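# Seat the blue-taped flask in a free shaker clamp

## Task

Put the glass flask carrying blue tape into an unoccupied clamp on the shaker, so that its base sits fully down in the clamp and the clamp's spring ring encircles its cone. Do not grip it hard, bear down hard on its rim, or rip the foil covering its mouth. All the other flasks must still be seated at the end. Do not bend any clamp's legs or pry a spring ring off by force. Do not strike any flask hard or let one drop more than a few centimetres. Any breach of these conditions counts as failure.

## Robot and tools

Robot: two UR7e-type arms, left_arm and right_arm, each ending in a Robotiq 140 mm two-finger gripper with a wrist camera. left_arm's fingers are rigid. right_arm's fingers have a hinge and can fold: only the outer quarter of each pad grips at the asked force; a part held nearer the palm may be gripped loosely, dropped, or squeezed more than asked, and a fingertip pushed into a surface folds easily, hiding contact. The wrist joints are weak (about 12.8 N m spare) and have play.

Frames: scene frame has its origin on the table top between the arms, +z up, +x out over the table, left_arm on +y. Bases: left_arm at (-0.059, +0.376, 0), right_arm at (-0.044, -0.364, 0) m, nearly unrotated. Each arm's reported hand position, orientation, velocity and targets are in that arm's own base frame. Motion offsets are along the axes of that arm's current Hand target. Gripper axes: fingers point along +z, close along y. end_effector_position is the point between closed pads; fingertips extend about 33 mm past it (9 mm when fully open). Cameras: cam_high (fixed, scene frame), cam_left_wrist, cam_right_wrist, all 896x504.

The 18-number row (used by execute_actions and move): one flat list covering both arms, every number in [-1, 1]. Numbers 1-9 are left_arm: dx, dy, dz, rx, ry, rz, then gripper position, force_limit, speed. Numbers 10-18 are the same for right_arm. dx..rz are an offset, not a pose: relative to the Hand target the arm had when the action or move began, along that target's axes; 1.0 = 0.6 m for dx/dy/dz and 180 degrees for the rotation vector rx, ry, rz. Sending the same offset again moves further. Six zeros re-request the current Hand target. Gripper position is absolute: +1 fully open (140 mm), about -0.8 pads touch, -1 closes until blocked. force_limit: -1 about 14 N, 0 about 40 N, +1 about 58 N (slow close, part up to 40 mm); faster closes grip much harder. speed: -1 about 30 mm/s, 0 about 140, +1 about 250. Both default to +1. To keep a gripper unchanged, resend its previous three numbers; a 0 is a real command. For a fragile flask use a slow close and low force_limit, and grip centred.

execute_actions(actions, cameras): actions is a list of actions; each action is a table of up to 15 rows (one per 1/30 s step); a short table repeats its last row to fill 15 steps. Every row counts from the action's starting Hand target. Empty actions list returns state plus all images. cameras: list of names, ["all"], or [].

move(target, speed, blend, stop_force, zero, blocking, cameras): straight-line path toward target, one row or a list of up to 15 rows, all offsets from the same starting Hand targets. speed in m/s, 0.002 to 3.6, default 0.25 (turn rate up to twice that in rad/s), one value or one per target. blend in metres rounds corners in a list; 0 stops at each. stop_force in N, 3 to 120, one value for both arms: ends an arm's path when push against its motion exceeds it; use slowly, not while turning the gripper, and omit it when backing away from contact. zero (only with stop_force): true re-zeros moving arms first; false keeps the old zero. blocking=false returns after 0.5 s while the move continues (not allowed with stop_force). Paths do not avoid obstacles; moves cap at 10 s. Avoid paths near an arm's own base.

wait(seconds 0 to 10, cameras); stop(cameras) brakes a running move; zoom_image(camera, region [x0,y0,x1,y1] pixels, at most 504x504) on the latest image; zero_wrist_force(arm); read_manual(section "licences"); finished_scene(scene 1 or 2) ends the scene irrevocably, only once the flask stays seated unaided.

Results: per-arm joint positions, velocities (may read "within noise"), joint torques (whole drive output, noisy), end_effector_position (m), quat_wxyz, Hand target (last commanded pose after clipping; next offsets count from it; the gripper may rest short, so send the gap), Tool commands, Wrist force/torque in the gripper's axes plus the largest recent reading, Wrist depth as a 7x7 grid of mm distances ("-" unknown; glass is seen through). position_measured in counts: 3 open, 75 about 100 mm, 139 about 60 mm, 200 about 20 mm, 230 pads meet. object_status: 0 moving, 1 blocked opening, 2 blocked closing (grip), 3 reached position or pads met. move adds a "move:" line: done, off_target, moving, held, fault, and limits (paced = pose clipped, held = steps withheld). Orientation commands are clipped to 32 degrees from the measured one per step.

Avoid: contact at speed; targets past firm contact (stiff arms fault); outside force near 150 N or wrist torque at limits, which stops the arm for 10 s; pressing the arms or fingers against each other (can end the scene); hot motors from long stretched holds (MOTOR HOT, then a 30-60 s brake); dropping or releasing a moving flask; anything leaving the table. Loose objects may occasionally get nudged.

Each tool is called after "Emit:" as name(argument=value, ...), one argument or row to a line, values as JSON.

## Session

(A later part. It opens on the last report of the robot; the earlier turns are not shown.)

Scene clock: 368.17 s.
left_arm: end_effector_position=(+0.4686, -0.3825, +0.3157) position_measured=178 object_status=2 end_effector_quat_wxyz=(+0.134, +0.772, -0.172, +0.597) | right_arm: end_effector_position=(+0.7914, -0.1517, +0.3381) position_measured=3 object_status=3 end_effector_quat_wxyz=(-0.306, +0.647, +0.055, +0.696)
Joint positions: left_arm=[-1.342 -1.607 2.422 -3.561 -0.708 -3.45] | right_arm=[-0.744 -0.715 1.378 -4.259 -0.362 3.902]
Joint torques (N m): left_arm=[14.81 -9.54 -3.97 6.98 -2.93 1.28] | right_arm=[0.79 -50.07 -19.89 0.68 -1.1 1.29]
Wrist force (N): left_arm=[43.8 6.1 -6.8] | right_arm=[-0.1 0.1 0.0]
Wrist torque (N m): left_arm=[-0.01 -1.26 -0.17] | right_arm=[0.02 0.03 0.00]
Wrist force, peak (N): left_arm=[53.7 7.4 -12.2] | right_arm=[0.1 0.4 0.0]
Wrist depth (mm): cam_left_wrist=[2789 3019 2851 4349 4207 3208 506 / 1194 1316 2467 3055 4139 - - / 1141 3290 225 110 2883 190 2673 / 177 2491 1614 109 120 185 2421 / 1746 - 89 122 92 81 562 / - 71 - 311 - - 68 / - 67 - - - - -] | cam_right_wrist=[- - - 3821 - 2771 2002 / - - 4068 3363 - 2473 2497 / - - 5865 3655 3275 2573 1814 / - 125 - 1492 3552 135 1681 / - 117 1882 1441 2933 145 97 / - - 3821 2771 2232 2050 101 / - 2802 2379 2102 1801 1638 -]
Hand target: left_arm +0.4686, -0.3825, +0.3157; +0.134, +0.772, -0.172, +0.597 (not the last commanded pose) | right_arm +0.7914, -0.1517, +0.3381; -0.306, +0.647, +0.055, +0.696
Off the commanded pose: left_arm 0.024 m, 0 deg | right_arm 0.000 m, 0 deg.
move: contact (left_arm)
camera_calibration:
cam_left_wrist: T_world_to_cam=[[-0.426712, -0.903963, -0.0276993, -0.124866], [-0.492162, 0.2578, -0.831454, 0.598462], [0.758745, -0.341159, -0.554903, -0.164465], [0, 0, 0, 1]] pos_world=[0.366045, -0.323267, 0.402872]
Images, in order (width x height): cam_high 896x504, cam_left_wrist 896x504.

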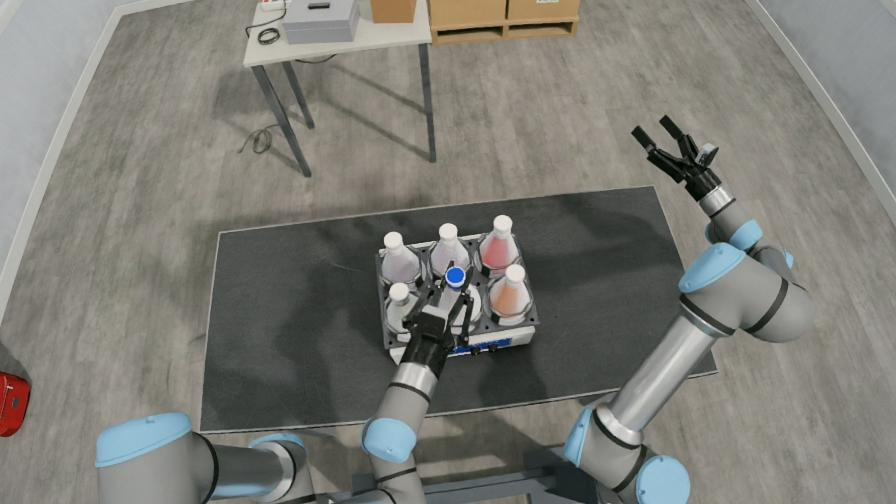

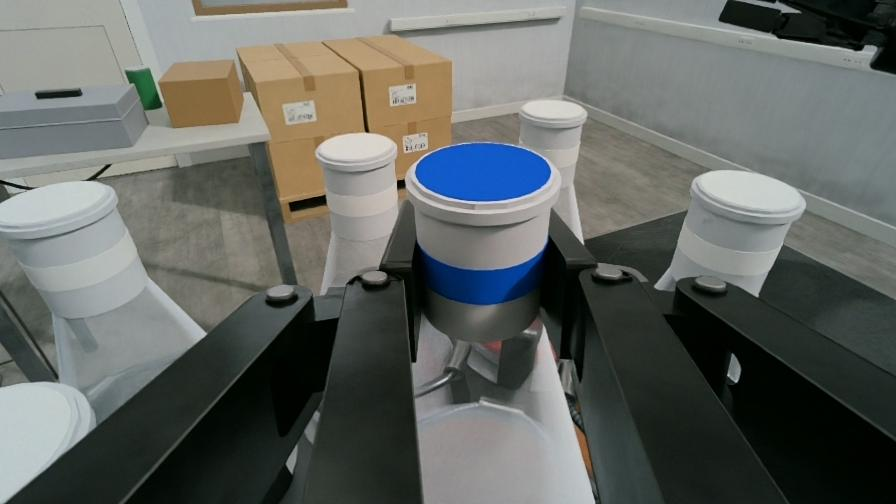

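Emit:
move(
  target=[
    [0,0,0.0138,0,-0.0172,0,-0.97,-0.05,-1,0,0,0,0,0,0,1,1,1],
    [-0.0082,0,-0.0116,0,0.0172,0,-0.97,-0.05,-1,0,0,0,0,0,0,1,1,1],
    [-0.0065,0.0133,0.0017,0,0,0.0172,-0.97,-0.05,-1,0,0,0,0,0,0,1,1,1],
    [-0.0082,-0.0133,0.0021,0,0,-0.0172,-0.97,-0.05,-1,0,0,0,0,0,0,1,1,1],
    [-0.0129,0,0.0034,0,0,0,-0.97,-0.05,-1,0,0,0,0,0,0,1,1,1],
  ],
  speed=0.015,
  stop_force=56,
  zero=false,
  cameras=["cam_high","cam_left_wrist"],
)

Emit:
zoom_image(
  camera="cam_high",
  region=[430, 250, 490, 330],
)

Emit:
zoom_image(
  camera="cam_left_wrist",
  region=[380, 330, 640, 504],
)

Scene clock: 385.93 s.
left_arm: end_effector_position=(+0.4690, -0.3815, +0.3111) position_measured=178 object_status=2 end_effector_quat_wxyz=(+0.136, +0.772, -0.169, +0.597) | right_arm: end_effector_position=(+0.7914, -0.1517, +0.3381) position_measured=3 object_status=3 end_effector_quat_wxyz=(-0.306, +0.647, +0.055, +0.696)
Joint positions: left_arm=[-1.34 -1.596 2.429 -3.58 -0.71 -3.456] | right_arm=[-0.744 -0.715 1.378 -4.259 -0.362 3.902]
Joint torques (N m): left_arm=[-3.71 -17.7 -15.71 1.34 0.99 1.08] | right_arm=[0.46 -50.08 -20.01 0.75 -1.17 1.42]
Wrist force (N): left_arm=[12.5 2.9 -4.2] | right_arm=[-0.1 0.2 0.0]
Wrist torque (N m): left_arm=[0.10 -0.58 0.37] | right_arm=[0.05 0.02 0.00]
Wrist force, peak (N): left_arm=[43.2 6.4 -15.2] | right_arm=[0.2 0.3 0.2]
Wrist depth (mm): cam_left_wrist=[2701 3092 3208 2820 3333 4424 548 / 1172 1330 2398 2789 4349 - - / 1161 3130 219 111 277 181 170 / 180 2354 2541 109 113 184 2467 / 1873 - 89 122 92 81 - / - 71 - 299 - - 68 / - 67 - - - - -] | cam_right_wrist=[- - 3941 3709 - - - / 2193 - - 3821 - 2866 2683 / 3152 3655 3880 4203 3764 2357 1854 / 2655 126 4068 1484 3363 135 1704 / - 117 1764 1466 3076 2102 97 / - - 3275 2712 2252 2034 102 / - 2866 2547 2018 1828 1693 -]
Hand target: left_arm +0.4690, -0.3816, +0.3111; +0.136, +0.772, -0.169, +0.597 (not the last commanded pose) | right_arm +0.7914, -0.1517, +0.3381; -0.306, +0.647, +0.055, +0.696
Off the commanded pose: left_arm 0.004 m, 0 deg | right_arm 0.000 m, 0 deg.
move: off_target (left_arm; path cut at 10 s); path passed 3 of 5 targets
camera_calibration:
cam_left_wrist: T_world_to_cam=[[-0.425116, -0.904893, -0.021104, -0.127052], [-0.494879, 0.251888, -0.831653, 0.593761], [0.757873, -0.343105, -0.554894, -0.167343], [0, 0, 0, 1]] pos_world=[0.366653, -0.321946, 0.398265]
Images, in order (width x height): cam_high 896x504, cam_left_wrist 896x504.

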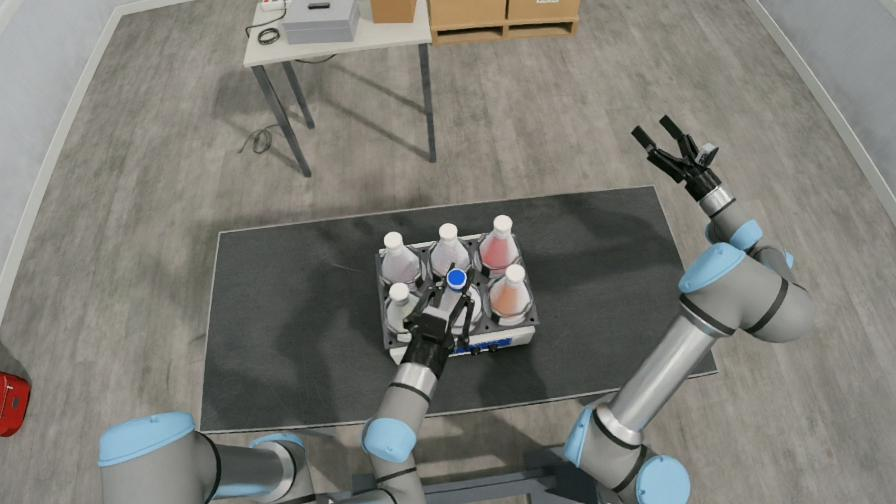

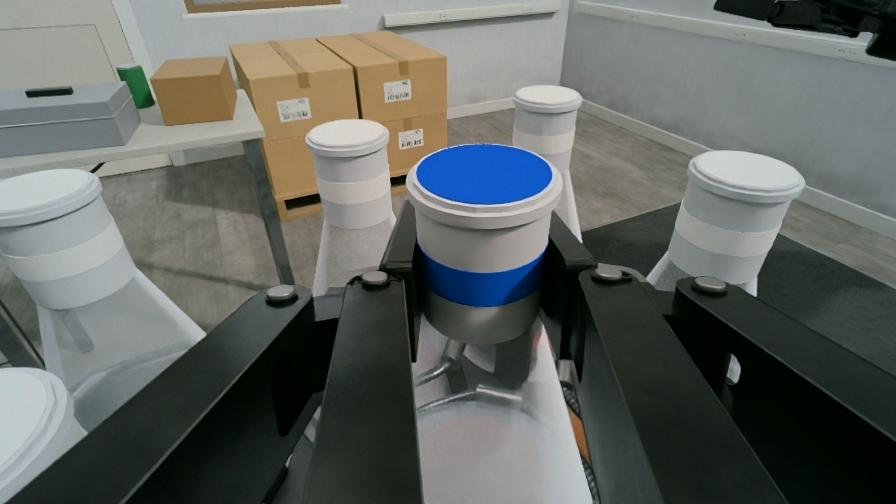

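Scaled by 6.300 from the camera's 896x504 image, which has a finer 1280x720 frame.

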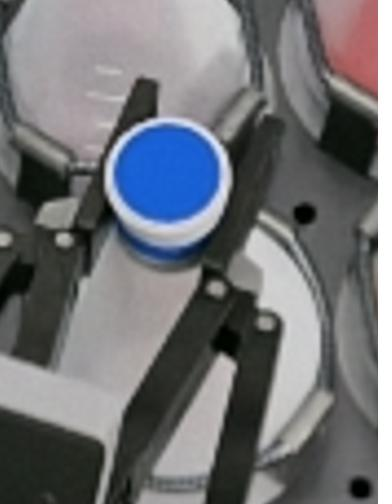

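Scaled by 1.938 from the camera's 896x504 image, which has a finer 1280x720 frame.

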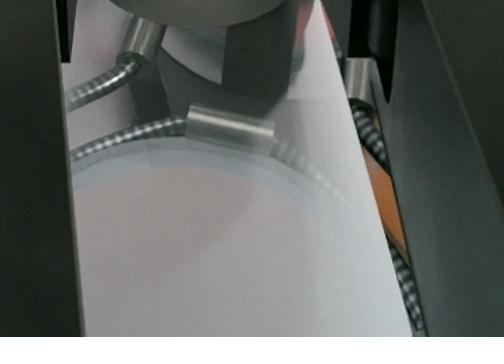

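Emit:
move(
  target=[-0.055,0,0.0138,0,0,0,-0.97,-0.05,-1,0,0,0,0,0,0,1,1,1],
  speed=0.012,
  stop_force=30,
  cameras=["cam_high","cam_left_wrist"],
)

Emit:
zoom_image(
  camera="cam_high",
  region=[430, 250, 490, 330],
)

Emit:
zoom_image(
  camera="cam_left_wrist",
  region=[380, 330, 640, 504],
)

Scene clock: 395.90 s.
left_arm: end_effector_position=(+0.4687, -0.3818, +0.2823) position_measured=178 object_status=2 end_effector_quat_wxyz=(+0.136, +0.772, -0.169, +0.597) | right_arm: end_effector_position=(+0.7914, -0.1517, +0.3381) position_measured=3 object_status=3 end_effector_quat_wxyz=(-0.306, +0.647, +0.055, +0.696)
Joint positions: left_arm=[-1.341 -1.514 2.462 -3.694 -0.709 -3.457] | right_arm=[-0.744 -0.715 1.378 -4.259 -0.362 3.902]
Joint torques (N m): left_arm=[10.97 -13.92 -3.99 5.2 -0.39 0.59] | right_arm=[1.37 -49.15 -19.76 0.58 -1.16 1.44]
Wrist force (N): left_arm=[40.5 10.4 -4.0] | right_arm=[0.0 0.0 -0.2]
Wrist torque (N m): left_arm=[0.08 -1.24 -0.04] | right_arm=[-0.01 0.00 0.00]
Wrist force, peak (N): left_arm=[49.9 11.8 -4.3] | right_arm=[0.1 0.5 -0.1]
Wrist depth (mm): cam_left_wrist=[2916 2516 3208 3333 3614 2916 2444 / 1151 1296 201 2984 270 172 172 / 171 3468 2467 111 2883 181 2421 / 2333 2251 2444 107 117 670 2566 / 1944 - 89 122 92 81 525 / - 71 - 252 - - 68 / - 67 - 232 - - -] | cam_right_wrist=[- - - 3655 2547 2473 2712 / - - 4850 3318 3821 - - / 2156 - 4425 3941 3002 2497 1776 / - 126 - 1606 3408 135 1693 / - 117 1751 1466 3192 144 97 / - - 3455 2771 2252 2084 101 / - 2967 2449 2156 1789 1596 -]
Hand target: left_arm +0.4687, -0.3817, +0.2824; +0.136, +0.772, -0.169, +0.597 (not the last commanded pose) | right_arm +0.7914, -0.1517, +0.3381; -0.306, +0.647, +0.055, +0.696
Off the commanded pose: left_arm 0.005 m, 0 deg | right_arm 0.000 m, 0 deg.
move: contact (left_arm)
camera_calibration:
cam_left_wrist: T_world_to_cam=[[-0.425291, -0.904823, -0.0205853, -0.128113], [-0.494799, 0.251493, -0.831821, 0.569565], [0.757827, -0.34358, -0.554663, -0.183311], [0, 0, 0, 1]] pos_world=[0.366253, -0.322143, 0.369463]
Images, in order (width x height): cam_high 896x504, cam_left_wrist 896x504.

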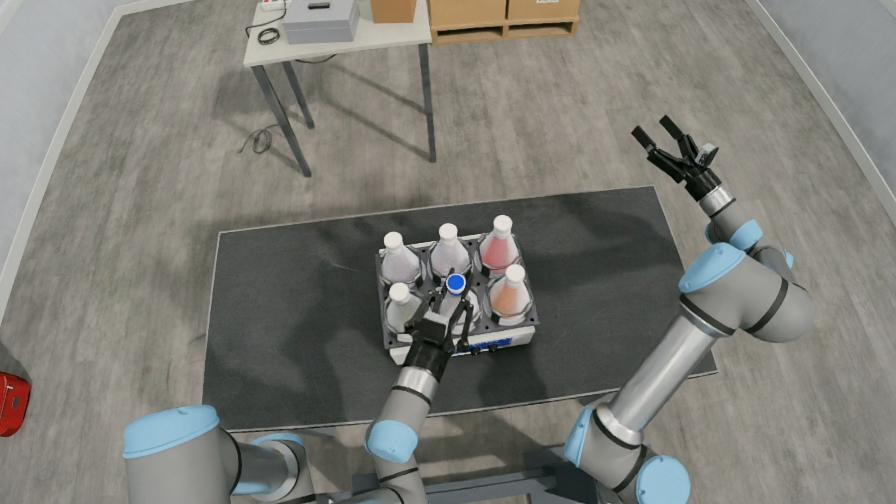

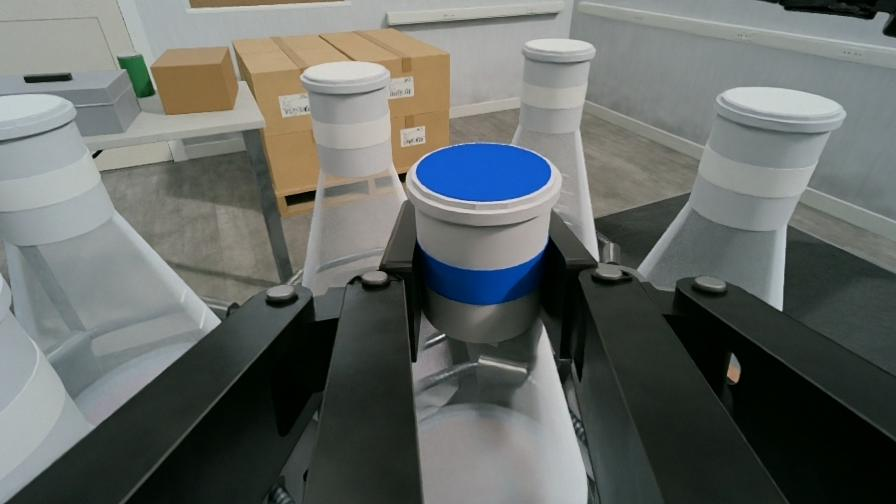

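Scaled by 6.300 from the camera's 896x504 image, which has a finer 1280x720 frame.

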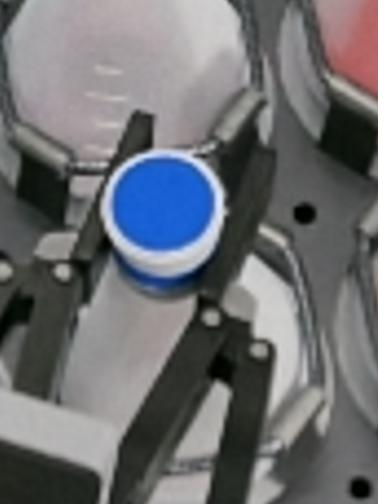

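Scaled by 1.938 from the camera's 896x504 image, which has a finer 1280x720 frame.

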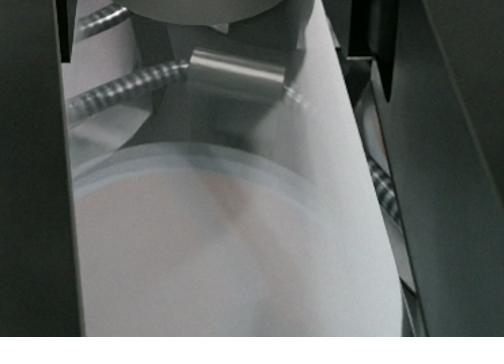

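Emit:
move(
  target=[0.002,0.003,-0.0005,0,0,0,-0.97,-0.05,-1,0,0,0,0,0,0,1,1,1],
  speed=0.01,
)

Scene clock: 399.70 s.
left_arm: end_effector_position=(+0.4679, -0.3834, +0.2836) position_measured=178 object_status=2 end_effector_quat_wxyz=(+0.136, +0.772, -0.169, +0.597) | right_arm: end_effector_position=(+0.7914, -0.1517, +0.3381) position_measured=3 object_status=3 end_effector_quat_wxyz=(-0.306, +0.647, +0.055, +0.696)
Joint positions: left_arm=[-1.345 -1.516 2.458 -3.687 -0.706 -3.459] | right_arm=[-0.744 -0.715 1.378 -4.259 -0.362 3.902]
Joint torques (N m): left_arm=[-7.68 -23.93 -16.33 -0.24 0.4 -0.44] | right_arm=[0.95 -49.11 -19.72 0.67 -1.17 1.48]
Wrist force (N): left_arm=[12.9 1.0 0.2] | right_arm=[0.1 0.2 0.1]
Wrist torque (N m): left_arm=[0.07 -0.60 0.45] | right_arm=[0.05 -0.02 0.00]
Wrist force, peak (N): left_arm=[40.8 10.5 -3.9] | right_arm=[-0.1 0.3 0.3]
Wrist depth (mm): cam_left_wrist=[2730 2883 2916 3719 258 3422 2271 / 1151 1296 200 2730 267 165 155 / 2916 3248 1434 111 3055 175 173 / 2271 2421 2467 108 113 - 2673 / 1860 - 89 122 92 81 - / - 71 - 258 - - 68 / - 67 - - - - -] | cam_right_wrist=[- - 4134 3275 - - - / - 3076 - 3764 4134 3002 2314 / 2967 - 3764 3821 3233 2771 1911 / - 125 - 1557 3709 135 1727 / - 117 1739 1425 2933 2156 97 / - 3408 3363 2522 2293 2034 101 / - 3152 2771 2119 1854 1670 -]
Hand target: left_arm +0.4679, -0.3834, +0.2836; +0.136, +0.772, -0.169, +0.597 | right_arm +0.7914, -0.1517, +0.3381; -0.306, +0.647, +0.055, +0.696
Off the commanded pose: left_arm 0.000 m, 0 deg | right_arm 0.000 m, 0 deg.
move: done

Emit:
move(
  target=[0.001,0,-0.0002,0,0,0,-0.97,-0.05,-1,0,0,0,0,0,0,1,1,1],
  speed=0.01,
)

Emit:
execute_actions(
  actions=[
    [[0,0,0,0,0,0,-0.3,-1,-1,0,0,0,0,0,0,1,1,1]],
    [[0,0,0,0,0,0,0.0,-1,-1,0,0,0,0,0,0,1,1,1]],
    [[0,0,0,0,0,0,0.0,-1,-1,0,0,0,0,0,0,1,1,1]],
  ],
  cameras=["cam_high","cam_left_wrist"],
)

Emit:
zoom_image(
  camera="cam_high",
  region=[370, 200, 550, 350],
)

Scene clock: 403.33 s.
left_arm: end_effector_position=(+0.4680, -0.3834, +0.2842) position_measured=178 object_status=2 end_effector_quat_wxyz=(+0.136, +0.772, -0.169, +0.597) | right_arm: end_effector_position=(+0.7914, -0.1517, +0.3381) position_measured=3 object_status=3 end_effector_quat_wxyz=(-0.306, +0.647, +0.055, +0.696)
Joint positions: left_arm=[-1.345 -1.518 2.458 -3.685 -0.706 -3.459] | right_arm=[-0.744 -0.715 1.378 -4.259 -0.362 3.902]
Joint torques (N m): left_arm=[11.9 -23.21 -17.05 1.08 -0.97 0.95] | right_arm=[0.91 -48.72 -20.01 0.69 -1.11 1.49]
Wrist force (N): left_arm=[12.5 1.5 0.2] | right_arm=[0.2 0.2 -0.1]
Wrist torque (N m): left_arm=[0.08 -0.58 0.38] | right_arm=[0.03 -0.05 0.00]
Wrist force, peak (N): left_arm=[13.2 1.0 0.3] | right_arm=[0.0 0.4 -0.1]
Wrist depth (mm): cam_left_wrist=[2673 1337 2759 3830 3468 2950 2251 / 1156 1309 202 3019 3830 168 153 / 182 3130 1387 111 3092 174 164 / 2271 2444 - 107 116 672 3019 / 1944 - 89 123 92 81 - / - 71 - 253 - - 68 / - 67 - - - - -] | cam_right_wrist=[2771 - - 3002 3408 - - / 5044 - - 3408 3233 2933 2573 / 2547 - - 4504 3275 2655 1828 / - 125 - 1547 3076 135 1704 / - 117 3455 1484 3114 135 97 / - 2967 3552 2712 2232 - 102 / - 3076 2683 2156 1801 1606 -]
Hand target: left_arm +0.4680, -0.3834, +0.2842; +0.136, +0.772, -0.169, +0.597 | right_arm +0.7914, -0.1517, +0.3381; -0.306, +0.647, +0.055, +0.696
Off the commanded pose: left_arm 0.000 m, 0 deg | right_arm 0.000 m, 0 deg.
move: done

Scene clock: 405.03 s.
left_arm: end_effector_position=(+0.4680, -0.3834, +0.2842) position_measured=129 object_status=3 end_effector_quat_wxyz=(+0.136, +0.772, -0.169, +0.597) | right_arm: end_effector_position=(+0.7914, -0.1517, +0.3381) position_measured=3 object_status=3 end_effector_quat_wxyz=(-0.306, +0.647, +0.055, +0.696)
Joint positions: left_arm=[-1.345 -1.518 2.458 -3.685 -0.706 -3.459] | right_arm=[-0.744 -0.715 1.378 -4.259 -0.362 3.902]
Joint torques (N m): left_arm=[-0.33 -7.94 -12.34 -4.22 1.87 0.27] | right_arm=[0.76 -49.33 -19.86 0.66 -1.12 1.49]
Wrist force (N): left_arm=[0.6 0.3 0.2] | right_arm=[0.0 -0.2 0.1]
Wrist torque (N m): left_arm=[0.01 -0.45 0.30] | right_arm=[-0.03 0.00 0.00]
Wrist force, peak (N): left_arm=[12.6 1.4 0.4] | right_arm=[-0.1 0.4 0.2]
Wrist depth (mm): cam_left_wrist=[2883 2984 2984 3888 3719 - - / 1141 1337 200 2730 3614 162 2291 / 3248 3377 1434 109 2851 171 2730 / 2421 2333 126 110 137 104 640 / 2070 92 108 230 128 91 79 / - 73 258 263 257 - 69 / - - - 230 - - 69] | cam_right_wrist=[- - - 3455 3076 2402 2449 / 2522 - - 3764 4275 - - / 2119 - - 2899 4348 2212 1841 / - 125 - 1557 3363 135 1659 / - 117 1538 1458 3002 2156 97 / - - 3603 2771 2314 2034 102 / - 2899 2600 2102 1776 1466 -]
Hand target: left_arm +0.4680, -0.3834, +0.2842; +0.136, +0.772, -0.169, +0.597 | right_arm +0.7914, -0.1517, +0.3381; -0.306, +0.647, +0.055, +0.696
Off the commanded pose: left_arm 0.000 m, 0 deg | right_arm 0.000 m, 0 deg.
camera_calibration:
cam_left_wrist: T_world_to_cam=[[-0.425244, -0.904846, -0.0205107, -0.129871], [-0.494776, 0.251382, -0.831868, 0.571175], [0.757869, -0.343598, -0.554595, -0.182322], [0, 0, 0, 1]] pos_world=[0.365553, -0.323742, 0.371363]
Images, in order (width x height): cam_high 896x504, cam_left_wrist 896x504.

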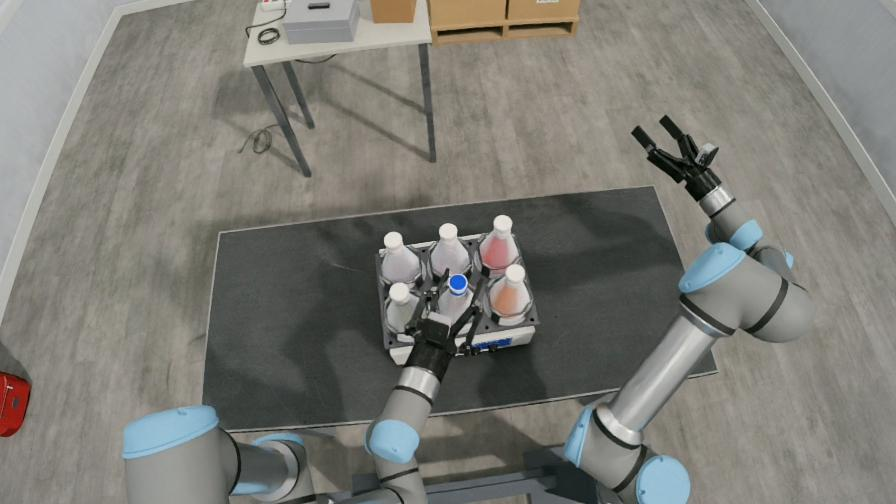

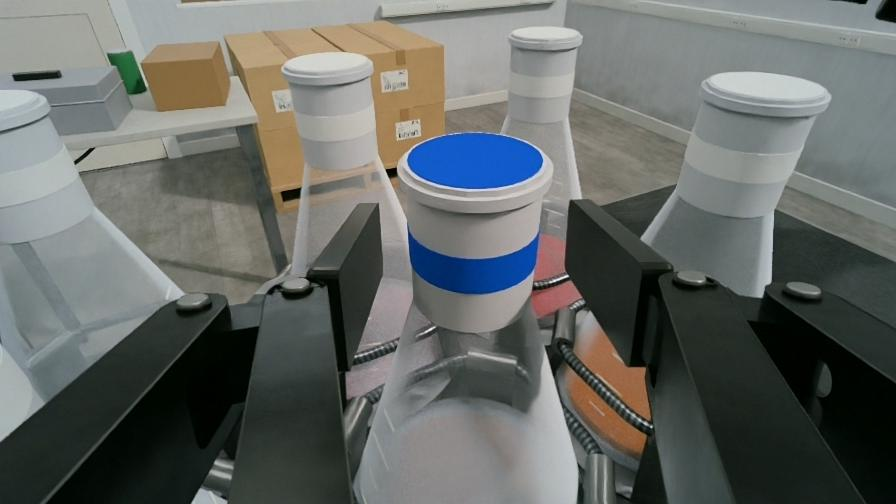

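Scaled by 2.800 from the camera's 896x504 image, which has a finer 1280x720 frame.

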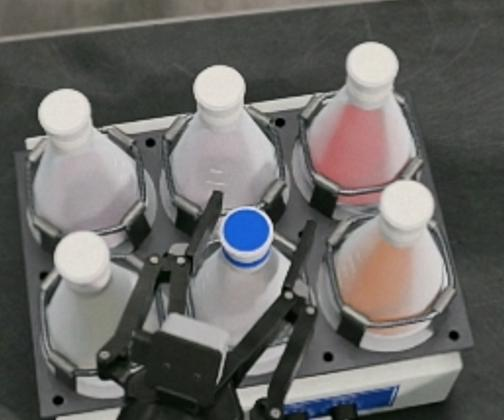

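Emit:
move(
  target=[
    [0,0,-0.25,0,0,0,0,-1,-1,0,0,0,0,0,0,1,1,1],
    [0.15,0,-0.3,0,0,0,0,-1,-1,0,0,0,0,0,0,1,1,1],
  ],
  speed=0.12,
  blend=[0.03,0],
  cameras=["cam_high","cam_left_wrist"],
)

Emit:
zoom_image(
  camera="cam_high",
  region=[370, 200, 550, 350],
)

Emit:
zoom_image(
  camera="cam_high",
  region=[420, 260, 500, 340],
)

Scene clock: 412.03 s.
left_arm: end_effector_position=(+0.3310, -0.3181, +0.4164) position_measured=129 object_status=3 end_effector_quat_wxyz=(+0.136, +0.772, -0.169, +0.597) end_effector_velocity=(+0.000, +0.000, +0.001) end_effector_angular_velocity=(-0.002, +0.000, +0.000) | right_arm: end_effector_position=(+0.7914, -0.1517, +0.3381) position_measured=3 object_status=3 end_effector_quat_wxyz=(-0.306, +0.647, +0.055, +0.696)
Joint positions: left_arm=[-2.007 -2.49 2.303 -1.398 -0.253 -4.707] | right_arm=[-0.744 -0.715 1.378 -4.259 -0.362 3.902]
Joint velocities: left_arm=[0.001 -0.001 0.001 -0.007 0.001 0.005] | right_arm=[within noise]
Joint torques (N m): left_arm=[-2.19 9.72 -27.16 -4.9 3.48 1.1] | right_arm=[1.4 -48.57 -20.29 0.65 -1.16 1.62]
Wrist force (N): left_arm=[0.5 0.1 0.2] | right_arm=[-0.1 0.0 0.0]
Wrist torque (N m): left_arm=[-0.02 -0.44 0.29] | right_arm=[0.01 0.02 0.00]
Wrist force, peak (N): left_arm=[2.3 0.2 -0.6] | right_arm=[0.4 0.0 0.2]
Wrist depth (mm): cam_left_wrist=[2789 2592 3168 3666 3719 2851 2333 / 2883 1537 2592 2950 4277 3666 634 / 1365 3515 2916 3130 3564 3422 744 / 2516 2851 125 538 137 926 2541 / 2175 92 108 479 123 91 80 / - 73 415 427 409 - 69 / - - - 376 397 - 69] | cam_right_wrist=[- - - 3318 2967 2627 3603 / - - - 3318 3275 - 2379 / 4203 3275 3002 4275 3233 2137 1789 / - 125 4203 1606 2193 135 1716 / - 117 3709 1458 2899 2137 97 / - - 5044 2834 2137 2018 102 / - 2834 2522 2137 1814 1670 -]
Hand target: left_arm +0.3310, -0.3180, +0.4164; +0.136, +0.772, -0.169, +0.597 | right_arm +0.7914, -0.1517, +0.3381; -0.306, +0.647, +0.055, +0.696
Off the commanded pose: left_arm 0.000 m, 0 deg | right_arm 0.000 m, 0 deg.
move: done
camera_calibration:
cam_left_wrist: T_world_to_cam=[[-0.425401, -0.904766, -0.0207701, -0.126102], [-0.494639, 0.251665, -0.831863, 0.597037], [0.757869, -0.343602, -0.554592, 0.0171819], [0, 0, 0, 1]] pos_world=[0.228653, -0.258443, 0.503563]
Images, in order (width x height): cam_high 896x504, cam_left_wrist 896x504.

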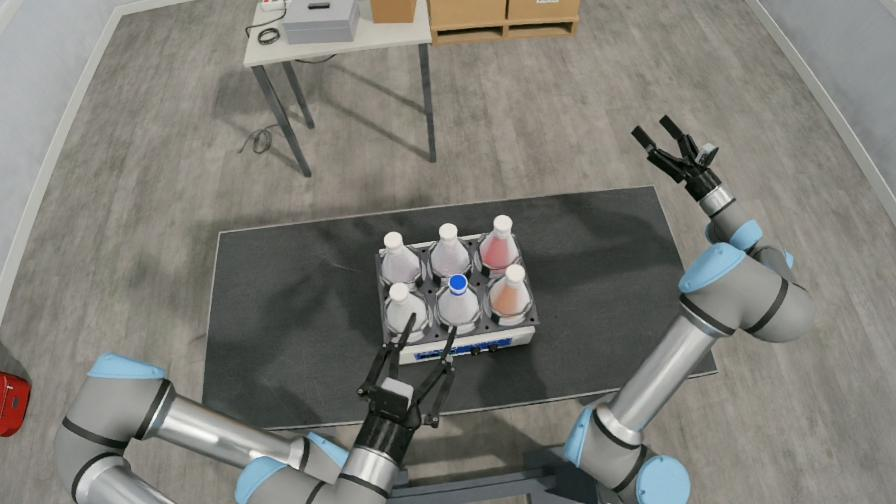

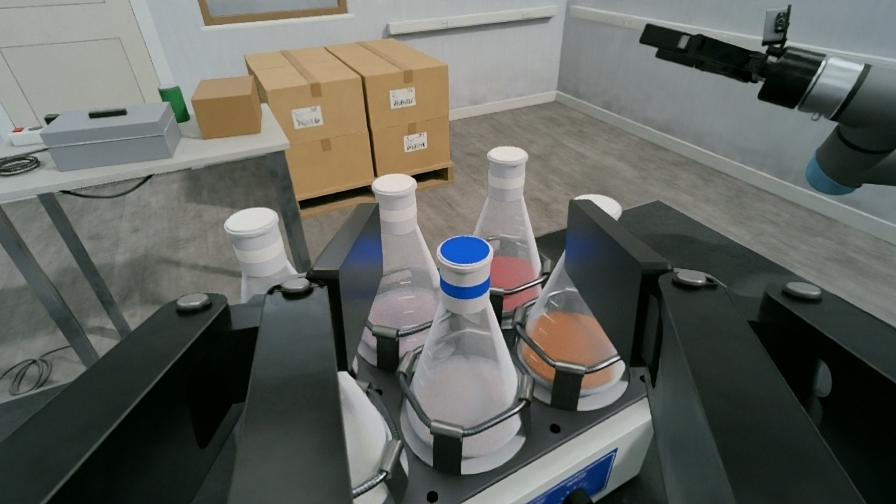

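Scaled by 2.800 from the camera's 896x504 image, which has a finer 1280x720 frame.

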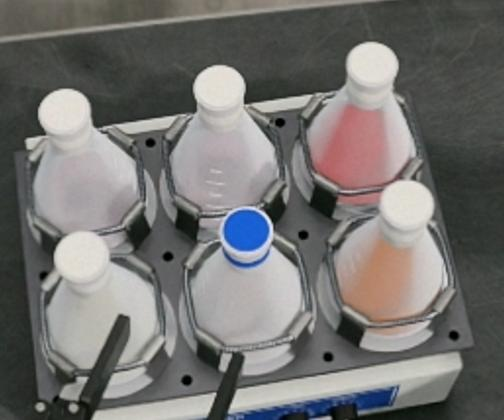

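Scaled by 6.300 from the camera's 896x504 image, which has a finer 1280x720 frame.

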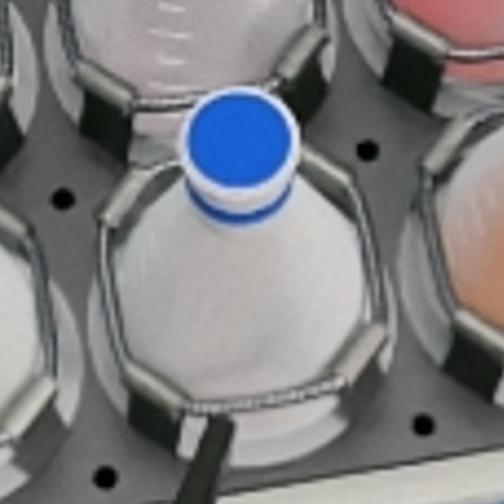

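Emit:
zoom_image(
  camera="cam_left_wrist",
  region=[370, 220, 640, 490],
)

Scaled by 1.867 from the camera's 896x504 image, which has a finer 1280x720 frame.

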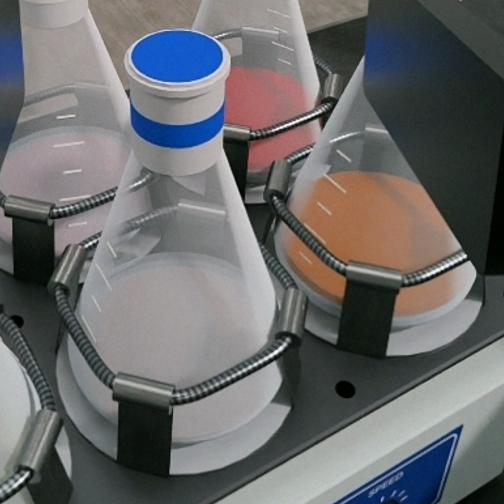

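Seated well.

Emit:
finished_scene(
  scene=1,
)

The scene is finished: the task was done.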